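# Check aisle servers for amber fault, else dock at charger

## Task

Look along the aisle for a server whose front display glows amber instead of blue. If there is one, finish standing before its cabinet so that this server sits at the precise centre of the head camera image, seen face-on with its display (only slightly from the side), sharp and unblocked, and the frame also takes in the server's front from roughly halfway up to the display plus the entire display. If no display is amber, finish parked within the taped charging area at the wall charger, with nothing of the robot touching or overhanging the tape and with its front or back squarely facing the wall. In either case the plastic tote has to stay upright, and the robot must not topple or be left leaning.

## Robot and tools

ROBOT. A Hello Robot Stretch 3: a two-wheeled differential base (0.33 m long, 0.34 m wide, rounded back), a vertical mast carrying a lift, and one telescoping arm that reaches out to the robot's right side. There is a single arm, so joint targets are given by name in one object. The base pivots about the point between the drive wheels, 0.05 m behind the front edge. With the arm in and the wrist folded, turning sweeps a radius of 0.28 m; an unfolded level wrist reaches beyond that. A passive caster sits about 0.24 m behind the wheel axle.

FRAMES. Base frame: origin on the floor between the drive wheels, x ahead, y to the left, z up, metres. hand_pose (the point where closed fingertips meet) is reported in this frame. Odometry frame = base frame at the start; base_odometry only integrates wheel rotation, so wheel slip appears as travel. Heading is in rad, left positive, range -3.142 to 3.142. If turned_by_wheels and turned_by_imu disagree by more than 0.15 rad, believe turned_by_imu. base_tilt gives forward/right lean in degrees (a few degrees of fixed bias plus noise).

TOOL move. Everything except cameras and blocking forms one action.
- base: an object with exactly one key, a relative offset from where the base last reported itself. translate_m = straight drive in metres, positive forward, -3 to 3. rotate_rad = spin in place in radians, positive left (counter-clockwise), -6.4 to 6.4. No sideways motion.
- joints: an object of absolute targets (not offsets), any subset of: lift_m 0 to 1.1 m; arm_m 0 to 0.52 m extension; wrist_yaw_rad -1.345 to 4.42 (0 along the arm, positive swings toward the front, 3.0 is folded over the base); wrist_pitch_rad -1.57 to 0.451 (0 level, negative tips fingers down); wrist_roll_rad -2.911 to 2.918; gripper_m -0.089 to 0.179 (larger is wider); head_pan_rad -3.953 to 1.73 (0 forward, positive left, -1.57 along the arm); head_tilt_rad -1.53 to 0.419 (0 level, negative down). Tolerances for done: lift and arm ±0.004, gripper ±0.004, wrist yaw/roll ±0.02, pitch ±0.05, head ±0.1.
- pace: "default" or "max". Defaults/max: translate 0.12/0.30 m/s, rotate 0.76/1.90 rad/s, lift 0.11/0.15 m/s, arm 0.14/0.40 m/s. The base is capped at 0.10 m/s and 0.63 rad/s unless lift_m < 0.30, arm_m < 0.03 and wrist_yaw_rad > 2.54 together.
- speeds: per-motion top speed by the same key names, up to the max.
- contact_limits: effort threshold (1 to 100) that halts a motion, placed next to its own command. arm_m, translate_m, rotate_rad take a number (wheel effort in either direction for the base); lift_m takes {"down": v, "up": v}. The base has no contact stop unless you give one.
- servos: "reboot", sent alone, re-enables servos that shut off.
- cameras: list from head_camera, nav_camera, wrist_camera, all; [] for none; omitted means all.
- blocking: true/omitted waits until everything rests; false returns in about 0.5 s while motion continues, and a later move replaces only the targets it names.
A move with no action just reports state and images. An action cannot exceed 15 s; a move is cut at 14 s (time_out). Unknown keys make a call invalid; out-of-range values get it refused, and a refusal or an uncommanded stop cancels the remaining move/wait/finished_scene calls of that reply.

OTHER TOOLS. wait(seconds 0 to 10, cameras) lets time pass and returns early once moves settle. stop(cameras) brakes all running motions; braked joints report stopped and may keep pressing. zoom_image(camera, region [x0,y0,x1,y1] pixels, at most 504x504) enlarges part of the newest image of a camera that was included. read_manual(section "licences") returns licence text only. finished_scene(scene) ends the scene irreversibly; the state must already satisfy the goal.

RESULTS. move reports done or the worst status. Statuses: moving, done (for the base, wheels turned the commanded amount even if slipping), off_target (rested short, possibly still pushing), contact_stop (lift/arm go slack until commanded again), time_out, torque_fault (servo off; reboot needed), stopped. on_its_own lists uncommanded behaviour; its held at value is a target, not a reading. motor_effort is percent, positive toward larger values, bracket = peak in the last action; wrist pitch saturates near 45, roll near 72. A positive wheel effort drives forward. lidar_m: 12 distances from the base origin, sector 1 straight ahead then counter-clockwise in 30 degree steps (4 left, 7 behind, 10 right), scanning a plane 0.17 m up, 0.15 to 12 m; - means nothing or closer than 0.15 m; it misses glass and thin legs and is partly blocked at sectors 5, 6, 9, 10. wrist_depth_mm and head_depth_mm: 7x7 grids of median depth, top-left first (wrist 45-1000, head 280-4000 mm). pictures names image order.

CAMERAS. head_camera and nav_camera ride on the pan/tilt head. head_camera images arrive rotated; turn them 90 degrees clockwise to view upright. nav_camera images need 90 degrees counter-clockwise. wrist_camera is on the gripper. For this task the final check is the head_camera image: centre the faulty server in it, face-on.

CAUTIONS. Before folding or unfolding the wrist, put lift_m between 0.32 and 0.95, wrist_pitch_rad at -0.4, roll near 0; once folded lift can go to 0.25. If wrist_yaw_rad is below -0.4, keep pitch at -0.5 or lower. The wrist and head press with full force on obstacles and can fault. Pushing on something rigid with the gripper above about 0.45 m, or driving while hooked on something, can tip the robot; if base_tilt shows a lean, pull away. Avoid dropping things, slamming, hard collisions, knocking over the tote, and strong pushes. The simulation keeps running between calls, so an unfinished non-blocking move carries on while you decide.

Each tool is called after ">>>" in YAML: its name, and indented under it one key for each argument.

## Session

>>> move:
  joints: {"head_pan_rad": -0.9, "head_tilt_rad": -0.2}
  cameras: ["head_camera", "nav_camera"]

>>> move:
  joints: {"head_pan_rad": -1.8}
  cameras: ["head_camera", "nav_camera"]

>>> move:
  joints: {"head_pan_rad": 0.4, "head_tilt_rad": -0.4}
  cameras: ["head_camera", "nav_camera"]

Scene clock: 1.00 s.
move: done
base_odometry: x=+0.000 y=+0.000 heading=+0.000
turned_by_wheels: +0.000
turned_by_imu: +0.000
base_tilt: forward=+1.1 right=-1.8
lidar_m: 1.10 1.26 2.15 1.16 1.39 1.67 0.80 0.64 0.63 0.69 1.05 1.84
head_depth_mm: 1033 1039 1039 1039 1043 1048 1044 / 1276 1279 1282 1286 1289 1291 1295 / 1654 1670 1674 1676 1688 1696 1535 / 1627 1698 1772 1866 1956 2005 1582 / 1595 1659 1731 1802 1896 1957 1540 / 1551 1623 1677 1767 1840 1903 1559 / 1508 1570 1639 1704 1786 1848 1558
base_status: not commanded
joint_positions: lift_m=+0.326 arm_m=+0.001 wrist_yaw_rad=+2.974 wrist_pitch_rad=-0.615 wrist_roll_rad=+0.000 gripper_m=+0.037 head_pan_rad=-0.919 head_tilt_rad=-0.199
joint_status: all done
measured_speeds: all 0
motor_effort: left_wheel=-0.3(1.1) right_wheel=-1.0(1.2) lift_m=+15.9(16.5) arm_m=-4.4(5.6) wrist_yaw_rad=+0.0(0.5) wrist_pitch_rad=+2.4(2.8) wrist_roll_rad=+0.3(0.3) gripper_m=+0.1(0.5) head_pan_rad=-0.5(5.2) head_tilt_rad=-1.4(3.8)
hand_pose: x=+0.0113 y=+0.0470 z=+0.2974 quat_wxyz=(+0.270, +0.689, +0.157, +0.654) (m; base frame)
wrist_depth_mm: 148 150 - - - - - / 904 163 880 860 850 843 822 / 746 185 700 710 705 693 681 / 639 598 601 616 617 592 589 / 550 547 158 328 516 519 525 / 492 307 127 292 128 465 460 / 276 279 260 269 415 416 417
pictures: head_camera (sideways), nav_camera (sideways)
Images, in order (width x height): head_camera 896x504, nav_camera 672x504.

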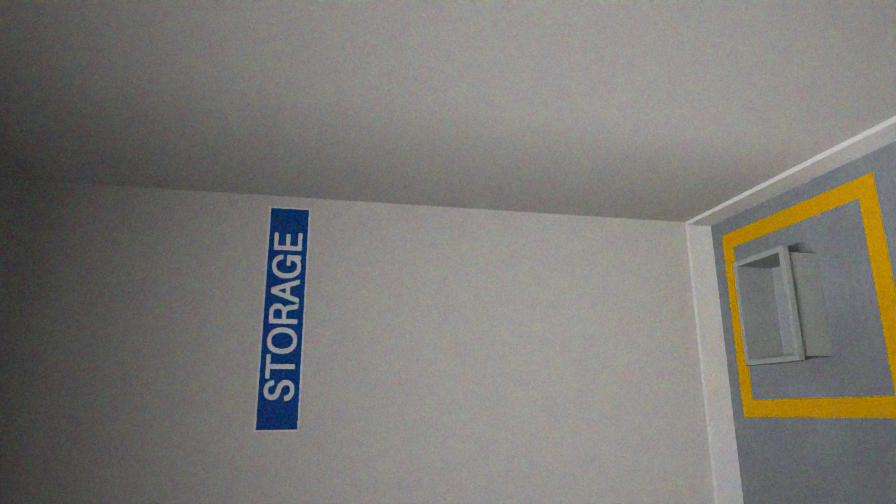

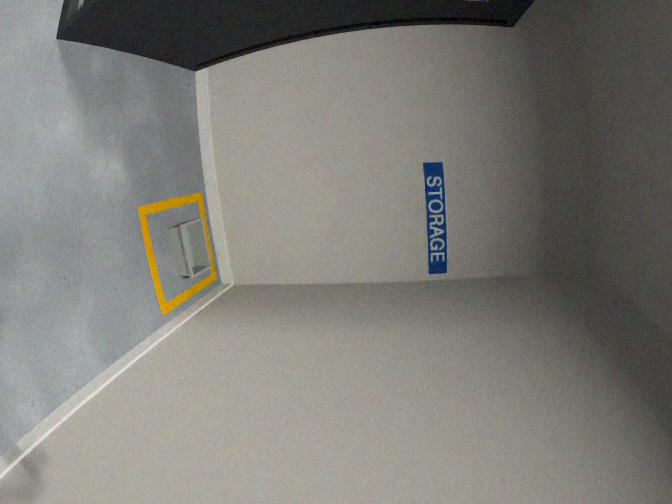

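Scene clock: 2.00 s.
move: done
base_odometry: x=+0.000 y=+0.000 heading=+0.000
turned_by_wheels: +0.000
turned_by_imu: +0.000
base_tilt: forward=+1.0 right=-1.6
lidar_m: 1.10 1.26 2.15 1.16 1.39 1.66 0.80 0.64 0.63 0.69 1.05 1.83
head_depth_mm: 514 531 548 567 587 609 633 / 535 554 572 595 616 641 667 / 560 580 600 623 647 674 702 / 586 608 630 655 683 712 747 / 614 638 663 693 723 754 790 / 645 671 700 732 766 801 845 / 681 710 740 778 814 859 907
base_status: not commanded
joint_positions: lift_m=+0.326 arm_m=+0.001 wrist_yaw_rad=+2.974 wrist_pitch_rad=-0.615 wrist_roll_rad=+0.000 gripper_m=+0.037 head_pan_rad=-1.828 head_tilt_rad=-0.200
joint_status: all done
measured_speeds: all 0
motor_effort: left_wheel=-0.3(0.9) right_wheel=-0.8(1.2) lift_m=+16.5(17.2) arm_m=-5.7(6.2) wrist_yaw_rad=-0.1(0.7) wrist_pitch_rad=+2.6(2.8) wrist_roll_rad=+0.2(0.3) gripper_m=+0.2(0.7) head_pan_rad=+1.6(4.5) head_tilt_rad=-1.7(2.2)
hand_pose: x=+0.0113 y=+0.0470 z=+0.2974 quat_wxyz=(+0.270, +0.689, +0.157, +0.654) (m; base frame)
wrist_depth_mm: 148 150 - - - - - / 880 162 863 859 857 832 817 / 743 186 698 711 706 689 686 / 636 592 610 608 610 598 595 / 552 544 158 328 516 522 520 / 488 305 127 290 129 469 463 / 274 278 262 267 416 415 413
pictures: head_camera (sideways), nav_camera (sideways)
Images, in order (width x height): head_camera 896x504, nav_camera 672x504.

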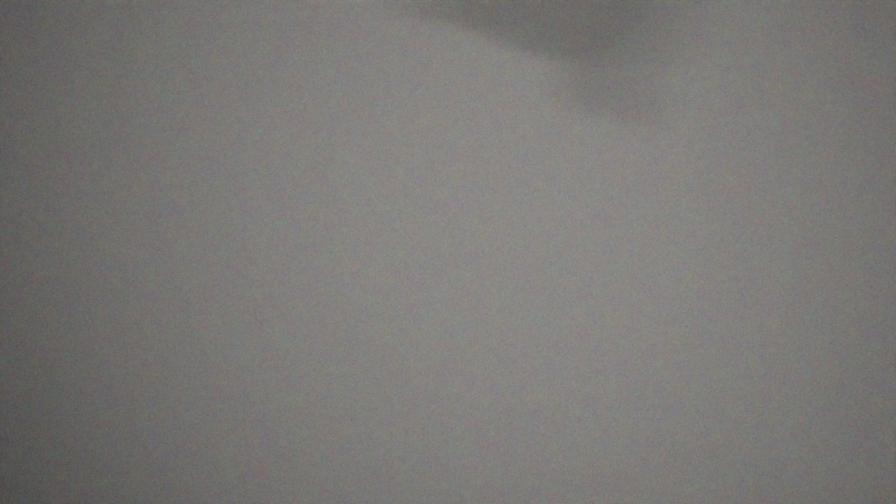

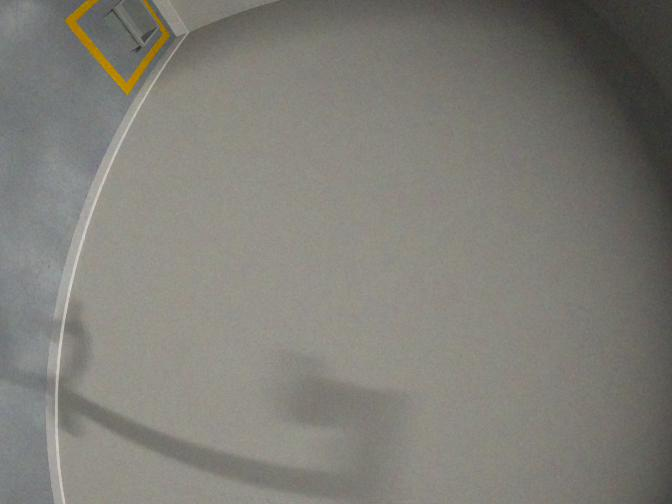

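Scene clock: 3.43 s.
move: done
base_odometry: x=+0.000 y=+0.000 heading=+0.000
turned_by_wheels: +0.000
turned_by_imu: +0.000
base_tilt: forward=+1.0 right=-1.6
lidar_m: 1.10 1.26 2.15 1.16 1.38 1.66 0.80 0.64 0.63 0.69 1.05 1.84
head_depth_mm: 881 961 1065 1190 1357 1536 1344 / 1014 1042 1041 1128 1250 1422 1333 / 1185 1248 1307 1383 1462 1490 1331 / 1328 1432 1522 1659 1782 1642 1321 / 1733 1864 2025 2209 2124 1624 1312 / 2248 2661 2955 2860 2118 1623 1308 / 3177 3438 3711 3045 2083 1613 1300
base_status: not commanded
joint_positions: lift_m=+0.326 arm_m=+0.001 wrist_yaw_rad=+2.974 wrist_pitch_rad=-0.615 wrist_roll_rad=+0.000 gripper_m=+0.037 head_pan_rad=+0.436 head_tilt_rad=-0.405
joint_status: all done
measured_speeds: all 0
motor_effort: left_wheel=+0.5(1.2) right_wheel=-0.9(1.2) lift_m=+17.2(17.9) arm_m=-7.3(8.0) wrist_yaw_rad=-0.1(0.8) wrist_pitch_rad=+2.3(2.8) wrist_roll_rad=+0.0(0.3) gripper_m=+0.3(0.7) head_pan_rad=-2.0(4.4) head_tilt_rad=-0.3(3.8)
hand_pose: x=+0.0113 y=+0.0470 z=+0.2974 quat_wxyz=(+0.270, +0.689, +0.157, +0.654) (m; base frame)
wrist_depth_mm: 147 150 - - - - - / 864 162 896 881 857 836 836 / 759 186 701 724 712 703 694 / 629 589 602 615 611 600 589 / 558 541 158 330 519 524 520 / 483 307 127 291 128 469 462 / 278 279 259 268 417 421 415
pictures: head_camera (sideways), nav_camera (sideways)
Images, in order (width x height): head_camera 896x504, nav_camera 672x504.

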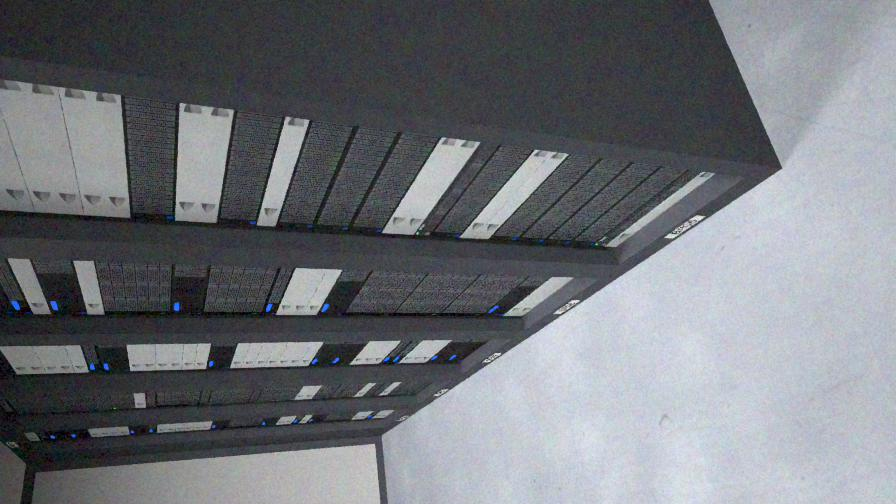

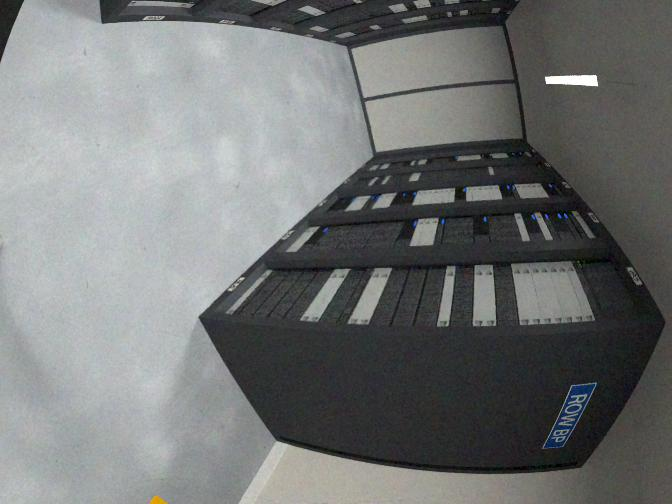

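>>> move:
  joints: {"head_pan_rad": 0.9, "head_tilt_rad": -0.3}
  cameras: ["head_camera", "nav_camera"]

>>> move:
  joints: {"head_pan_rad": 1.5, "head_tilt_rad": -0.3}
  cameras: ["head_camera", "nav_camera"]

Scene clock: 8.60 s.
move: done
base_odometry: x=+0.000 y=+0.000 heading=+0.000
turned_by_wheels: +0.000
turned_by_imu: +0.001
base_tilt: forward=+1.0 right=-1.8
lidar_m: 1.10 1.26 2.14 1.16 1.39 1.66 0.80 0.64 0.63 0.69 1.05 1.84
head_depth_mm: 2457 2203 2161 2003 2031 1803 1464 / 3332 3276 3013 3081 2477 1865 1452 / 3457 3661 3798 - 2575 1855 1449 / 3448 3633 3823 - 2546 1836 1436 / 3495 3594 3827 - 2513 1826 1433 / 3425 3332 3506 3375 2483 1808 1416 / 2230 2277 2352 2419 2221 1789 1408
base_status: not commanded
joint_positions: lift_m=+0.326 arm_m=+0.001 wrist_yaw_rad=+2.974 wrist_pitch_rad=-0.615 wrist_roll_rad=+0.000 gripper_m=+0.037 head_pan_rad=+0.907 head_tilt_rad=-0.298
joint_status: all done
measured_speeds: all 0
motor_effort: left_wheel=-0.2(1.1) right_wheel=-0.7(1.0) lift_m=+20.0(20.0) arm_m=-12.6(12.7) wrist_yaw_rad=+0.0(0.9) wrist_pitch_rad=+2.4(2.6) wrist_roll_rad=+0.3(0.3) gripper_m=-0.2(0.7) head_pan_rad=+2.0(3.5) head_tilt_rad=+4.9(7.1)
hand_pose: x=+0.0113 y=+0.0470 z=+0.2974 quat_wxyz=(+0.270, +0.689, +0.157, +0.654) (m; base frame)
wrist_depth_mm: 148 150 - - - - - / 898 163 883 883 845 839 820 / 746 185 687 717 713 710 684 / 643 598 608 609 601 598 597 / 559 546 158 330 519 522 520 / 486 303 127 291 128 462 457 / 275 277 261 267 416 415 418
pictures: head_camera (sideways), nav_camera (sideways)
Images, in order (width x height): head_camera 896x504, nav_camera 672x504.

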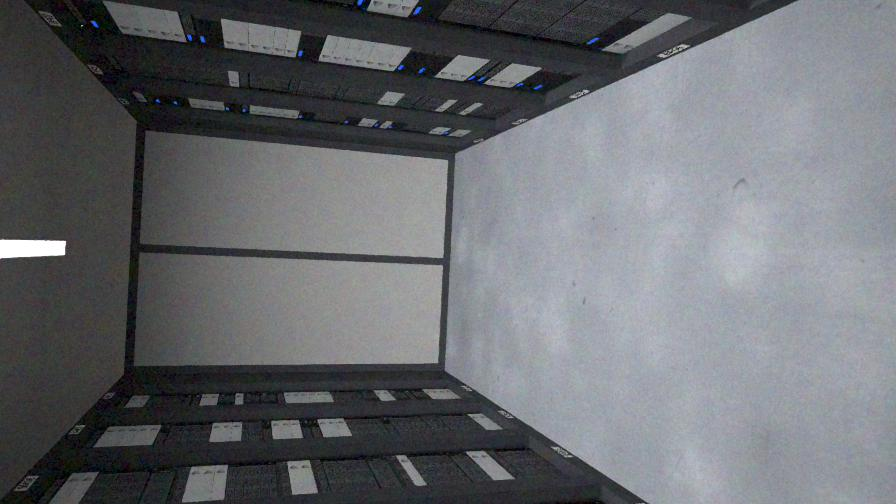

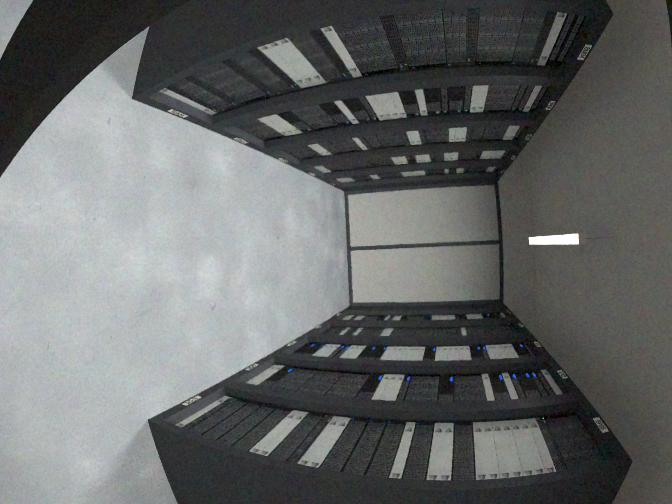

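Scene clock: 9.50 s.
move: done
base_odometry: x=+0.000 y=+0.000 heading=+0.000
turned_by_wheels: +0.000
turned_by_imu: +0.000
base_tilt: forward=+1.0 right=-1.7
lidar_m: 1.10 1.26 2.14 1.16 1.39 1.66 0.80 0.64 0.63 0.69 1.05 1.84
head_depth_mm: 2144 2311 2668 3056 2614 1882 1464 / 1653 1839 1968 2190 2320 1858 1449 / 1359 1444 1559 1820 2036 1839 1447 / 1213 1304 1400 1514 1651 1702 1443 / 1066 1131 1203 1290 1389 1496 1412 / 1008 1072 1140 1219 1311 1421 1417 / 1098 1173 1263 1364 1479 1608 1401
base_status: not commanded
joint_positions: lift_m=+0.326 arm_m=+0.001 wrist_yaw_rad=+2.974 wrist_pitch_rad=-0.615 wrist_roll_rad=+0.000 gripper_m=+0.037 head_pan_rad=+1.518 head_tilt_rad=-0.298
joint_status: all done
measured_speeds: all 0
motor_effort: left_wheel=+0.5(0.8) right_wheel=-1.0(1.3) lift_m=+20.2(20.6) arm_m=-13.3(13.9) wrist_yaw_rad=-0.3(0.7) wrist_pitch_rad=+2.3(2.7) wrist_roll_rad=+0.0(0.3) gripper_m=-0.8(0.8) head_pan_rad=+0.6(5.5) head_tilt_rad=+3.7(7.4)
hand_pose: x=+0.0113 y=+0.0470 z=+0.2974 quat_wxyz=(+0.270, +0.689, +0.157, +0.654) (m; base frame)
wrist_depth_mm: 148 150 - - - - - / 892 163 891 884 839 840 826 / 750 185 705 717 705 697 698 / 646 603 598 620 602 600 585 / 559 546 158 330 512 524 527 / 492 306 127 292 128 473 462 / 275 276 261 268 414 418 417
pictures: head_camera (sideways), nav_camera (sideways)
Images, in order (width x height): head_camera 896x504, nav_camera 672x504.

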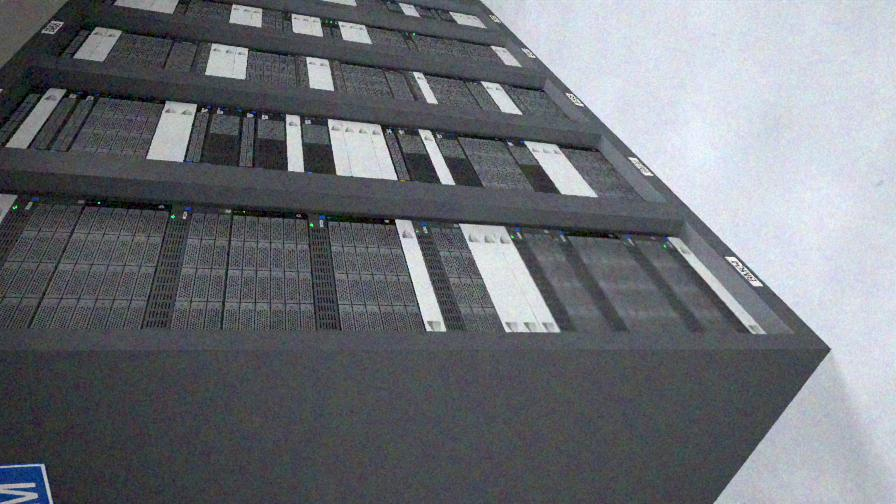

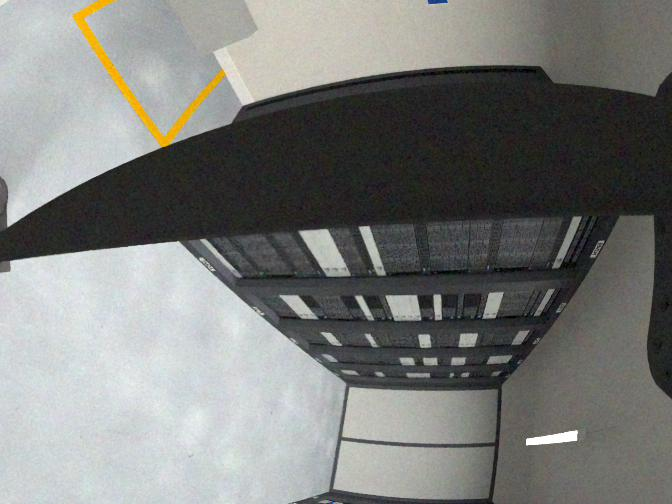

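>>> zoom_image:
  camera: "head_camera"
  region: [180, 80, 680, 330]

Scaled by 1.008 from the camera's 896x504 image, which has a finer 1280x720 frame.

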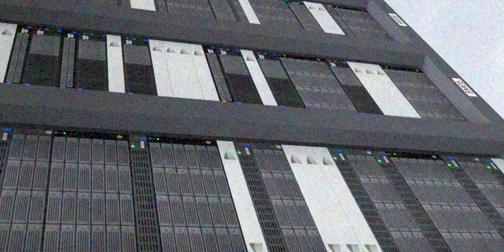

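>>> zoom_image:
  camera: "head_camera"
  region: [340, 120, 480, 200]

Scaled by 3.600 from the camera's 896x504 image, which has a finer 1280x720 frame.

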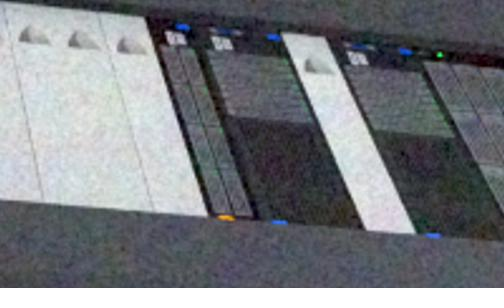

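>>> move:
  base: {"rotate_rad": 0.87}
  joints: {"lift_m": 0.28, "wrist_pitch_rad": -0.42, "head_pan_rad": 1.57, "head_tilt_rad": -0.42}
  pace: "max"
  cameras: []

>>> move:
  base: {"translate_m": 1.83}
  pace: "max"
  cameras: ["head_camera"]

Scene clock: 37.73 s.
move: done
base_odometry: x=+0.000 y=+0.000 heading=+0.870
turned_by_wheels: +0.870
turned_by_imu: +0.886
base_tilt: forward=+1.0 right=-1.7
lidar_m: 2.54 1.18 1.16 1.78 0.94 0.67 0.63 0.65 0.86 1.84 1.25 1.10
head_depth_mm: 1594 1722 1881 1999 1974 1645 1326 / 1596 1712 1881 2051 2147 1633 1317 / 1583 1716 1862 2016 2022 1622 1313 / 1574 1702 1853 1980 2001 1613 1308 / 1582 1714 1856 1995 2006 1598 1301 / 1584 1706 1856 2028 2074 1597 1295 / 1586 1695 1829 1959 1898 1578 1289
base_status: done
joint_positions: lift_m=+0.280 arm_m=+0.001 wrist_yaw_rad=+2.974 wrist_pitch_rad=-0.442 wrist_roll_rad=+0.000 gripper_m=+0.037 head_pan_rad=+1.569 head_tilt_rad=-0.420
joint_status: all done
measured_speeds: all 0
motor_effort: left_wheel=-9.8(18.0) right_wheel=+7.9(18.3) lift_m=+15.3(20.7) arm_m=-15.8(16.3) wrist_yaw_rad=-0.3(0.7) wrist_pitch_rad=+4.3(7.0) wrist_roll_rad=+0.3(0.3) gripper_m=-0.3(0.7) head_pan_rad=+2.9(4.3) head_tilt_rad=-2.5(8.0)
hand_pose: x=+0.0156 y=+0.0726 z=+0.2872 quat_wxyz=(+0.213, +0.700, +0.097, +0.675) (m; base frame)
wrist_depth_mm: 132 139 - - - - - / 143 150 - - - - - / 881 161 903 897 847 836 835 / 739 177 679 705 688 680 662 / 623 212 205 564 549 571 548 / 513 505 127 290 129 481 470 / 267 266 251 258 417 423 418
pictures: none
No camera images: "cameras" was empty.

Scene clock: 45.23 s.
move: done
base_odometry: x=+1.181 y=+1.398 heading=+0.869
turned_by_wheels: +0.000
turned_by_imu: +0.012
base_tilt: forward=+1.1 right=-1.7
lidar_m: 2.17 1.37 0.97 0.89 0.95 1.27 2.47 1.01 0.72 0.69 0.65 0.95
head_depth_mm: 724 807 878 962 1063 1195 1278 / 706 754 821 924 1050 1190 1277 / 747 808 867 936 1025 1129 1239 / 745 804 878 960 1058 1184 1274 / 742 805 875 958 1060 1181 1263 / 744 804 872 953 1056 1186 1256 / 743 802 873 957 1032 1140 1224
base_status: done
joint_positions: lift_m=+0.280 arm_m=+0.001 wrist_yaw_rad=+2.974 wrist_pitch_rad=-0.442 wrist_roll_rad=+0.000 gripper_m=+0.037 head_pan_rad=+1.570 head_tilt_rad=-0.420
joint_status: not commanded
measured_speeds: all 0
motor_effort: left_wheel=-5.1(9.9) right_wheel=+8.7(18.1) lift_m=+24.0(24.2) arm_m=-13.2(16.0) wrist_yaw_rad=+0.3(1.1) wrist_pitch_rad=+4.3(4.9) wrist_roll_rad=+0.3(0.3) gripper_m=+0.5(0.7) head_pan_rad=+2.2(3.7) head_tilt_rad=-3.1(3.6)
hand_pose: x=+0.0156 y=+0.0727 z=+0.2874 quat_wxyz=(+0.212, +0.700, +0.097, +0.675) (m; base frame)
wrist_depth_mm: 132 140 905 930 - - - / 149 150 951 - - - - / 858 161 898 878 868 852 839 / 753 178 672 704 686 686 673 / 604 211 205 556 553 563 558 / 515 512 127 290 129 486 471 / 269 266 250 256 416 417 418
pictures: head_camera (sideways)
Images, in order (width x height): head_camera 896x504.

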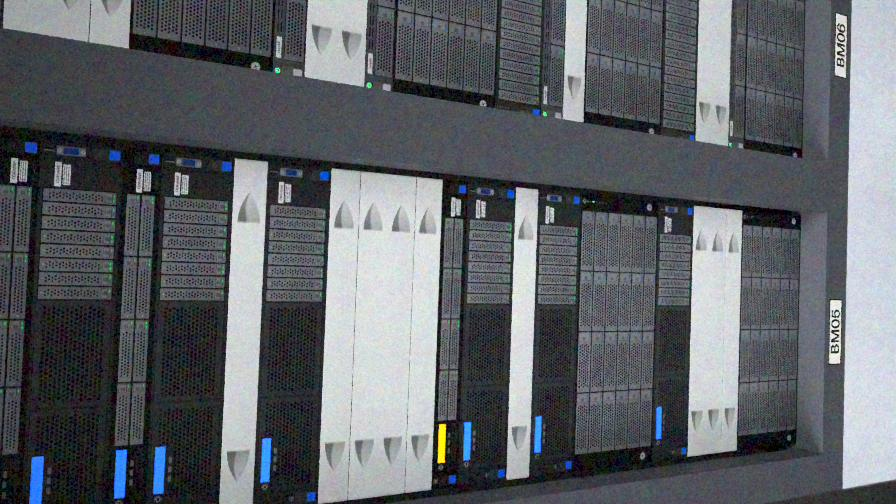

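>>> move:
  base: {"translate_m": -0.17}
  pace: "max"
  cameras: ["head_camera"]

Scene clock: 54.07 s.
move: done
base_odometry: x=+1.071 y=+1.268 heading=+0.869
turned_by_wheels: +0.000
turned_by_imu: +0.000
base_tilt: forward=+1.1 right=-1.7
lidar_m: 2.22 1.27 0.93 0.88 0.89 1.18 2.30 1.00 0.67 0.66 0.71 0.95
head_depth_mm: 743 802 847 907 1004 1167 1273 / 742 802 872 958 1043 1143 1245 / 742 799 873 951 1054 1179 1270 / 741 800 872 955 1053 1176 1262 / 739 802 867 949 1056 1178 1259 / 725 780 844 912 1014 1112 1220 / 691 754 832 926 1033 1170 1253
base_status: done
joint_positions: lift_m=+0.280 arm_m=+0.001 wrist_yaw_rad=+2.974 wrist_pitch_rad=-0.442 wrist_roll_rad=+0.000 gripper_m=+0.037 head_pan_rad=+1.570 head_tilt_rad=-0.420
joint_status: not commanded
measured_speeds: all 0
motor_effort: left_wheel=-5.3(15.6) right_wheel=-2.1(10.1) lift_m=+29.2(29.5) arm_m=-11.3(12.1) wrist_yaw_rad=+0.1(0.8) wrist_pitch_rad=+4.2(4.7) wrist_roll_rad=+0.2(0.3) gripper_m=+0.1(0.6) head_pan_rad=+3.8(3.8) head_tilt_rad=-2.1(3.4)
hand_pose: x=+0.0156 y=+0.0727 z=+0.2874 quat_wxyz=(+0.212, +0.700, +0.097, +0.675) (m; base frame)
wrist_depth_mm: 132 138 890 945 - - - / 150 149 992 965 - - - / 854 162 901 910 868 865 827 / 729 177 684 718 691 685 658 / 604 209 205 558 555 558 546 / 506 509 127 289 128 485 478 / 268 266 252 257 417 425 421
pictures: head_camera (sideways)
Images, in order (width x height): head_camera 896x504.

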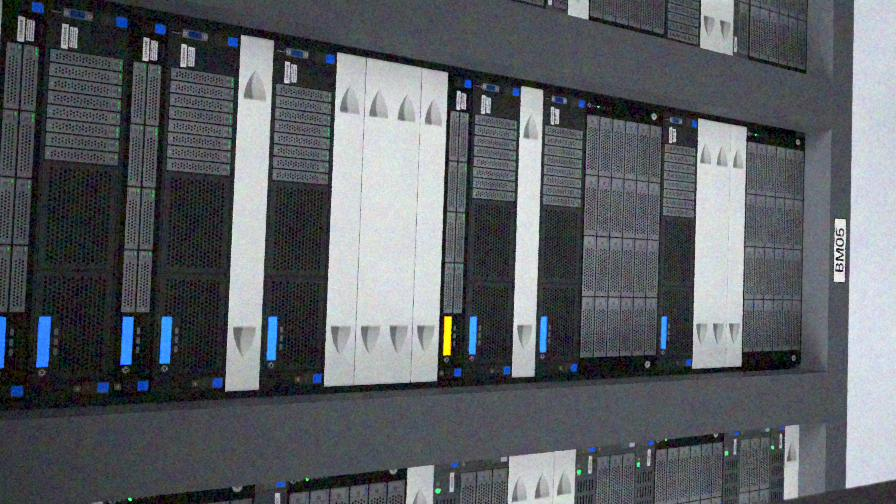

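>>> move:
  joints: {"head_tilt_rad": -0.43}
  cameras: ["head_camera"]

>>> zoom_image:
  camera: "head_camera"
  region: [398, 202, 498, 302]

Scene clock: 57.27 s.
move: done
base_odometry: x=+1.071 y=+1.268 heading=+0.869
turned_by_wheels: +0.000
turned_by_imu: +0.001
base_tilt: forward=+1.0 right=-1.7
lidar_m: 2.23 1.27 0.93 0.88 0.89 1.18 2.29 1.00 0.67 0.66 0.71 0.95
head_depth_mm: 743 803 849 912 1010 1177 1288 / 741 801 876 957 1048 1156 1245 / 739 800 873 959 1059 1190 1270 / 742 801 873 956 1058 1188 1275 / 739 800 870 954 1059 1191 1257 / 725 780 844 920 1018 1131 1235 / 689 754 831 928 1033 1185 1245
base_status: not commanded
joint_positions: lift_m=+0.280 arm_m=+0.001 wrist_yaw_rad=+2.974 wrist_pitch_rad=-0.442 wrist_roll_rad=+0.000 gripper_m=+0.037 head_pan_rad=+1.570 head_tilt_rad=-0.430
joint_status: all done
measured_speeds: all 0
motor_effort: left_wheel=-6.2(6.3) right_wheel=-2.5(2.7) lift_m=+32.8(33.1) arm_m=-10.1(10.9) wrist_yaw_rad=+0.1(0.6) wrist_pitch_rad=+3.8(4.6) wrist_roll_rad=+0.2(0.3) gripper_m=+0.1(0.5) head_pan_rad=+2.1(3.3) head_tilt_rad=-2.5(4.1)
hand_pose: x=+0.0156 y=+0.0727 z=+0.2874 quat_wxyz=(+0.212, +0.700, +0.097, +0.675) (m; base frame)
wrist_depth_mm: 132 139 887 953 - - - / 149 149 955 - - - - / 864 161 886 887 853 852 822 / 748 178 678 689 685 679 668 / 599 209 206 567 547 556 555 / 515 502 127 288 128 479 477 / 270 263 249 258 419 424 415
pictures: head_camera (sideways)
Images, in order (width x height): head_camera 896x504.

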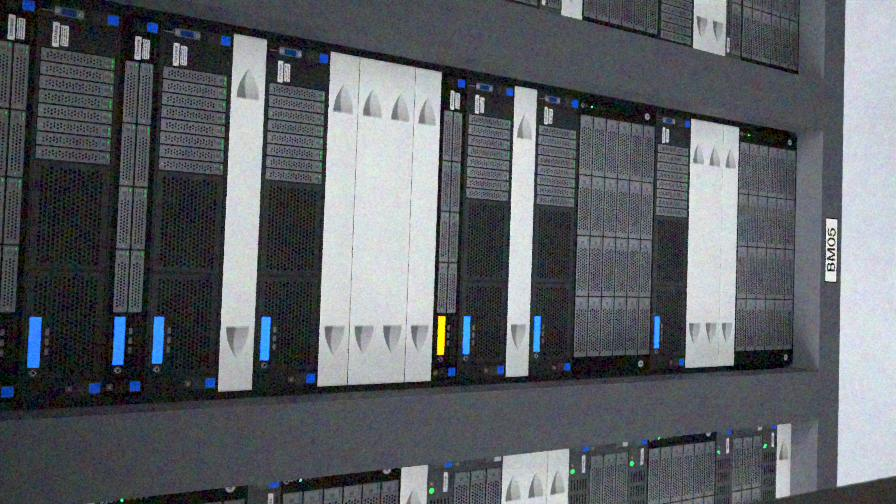

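Scaled by 5.040 from the camera's 896x504 image, which has a finer 1280x720 frame.

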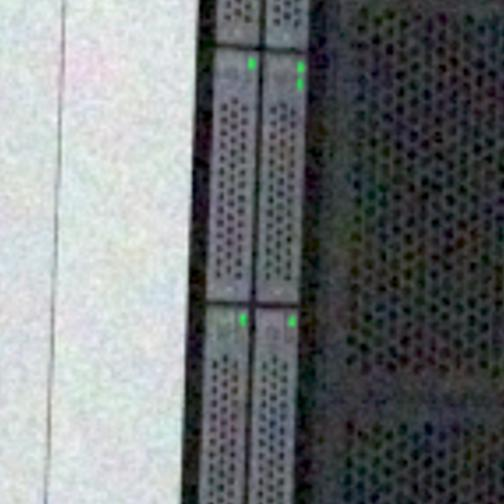

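>>> finished_scene:
  scene: 2
  done: true

The scene is finished: the task was done.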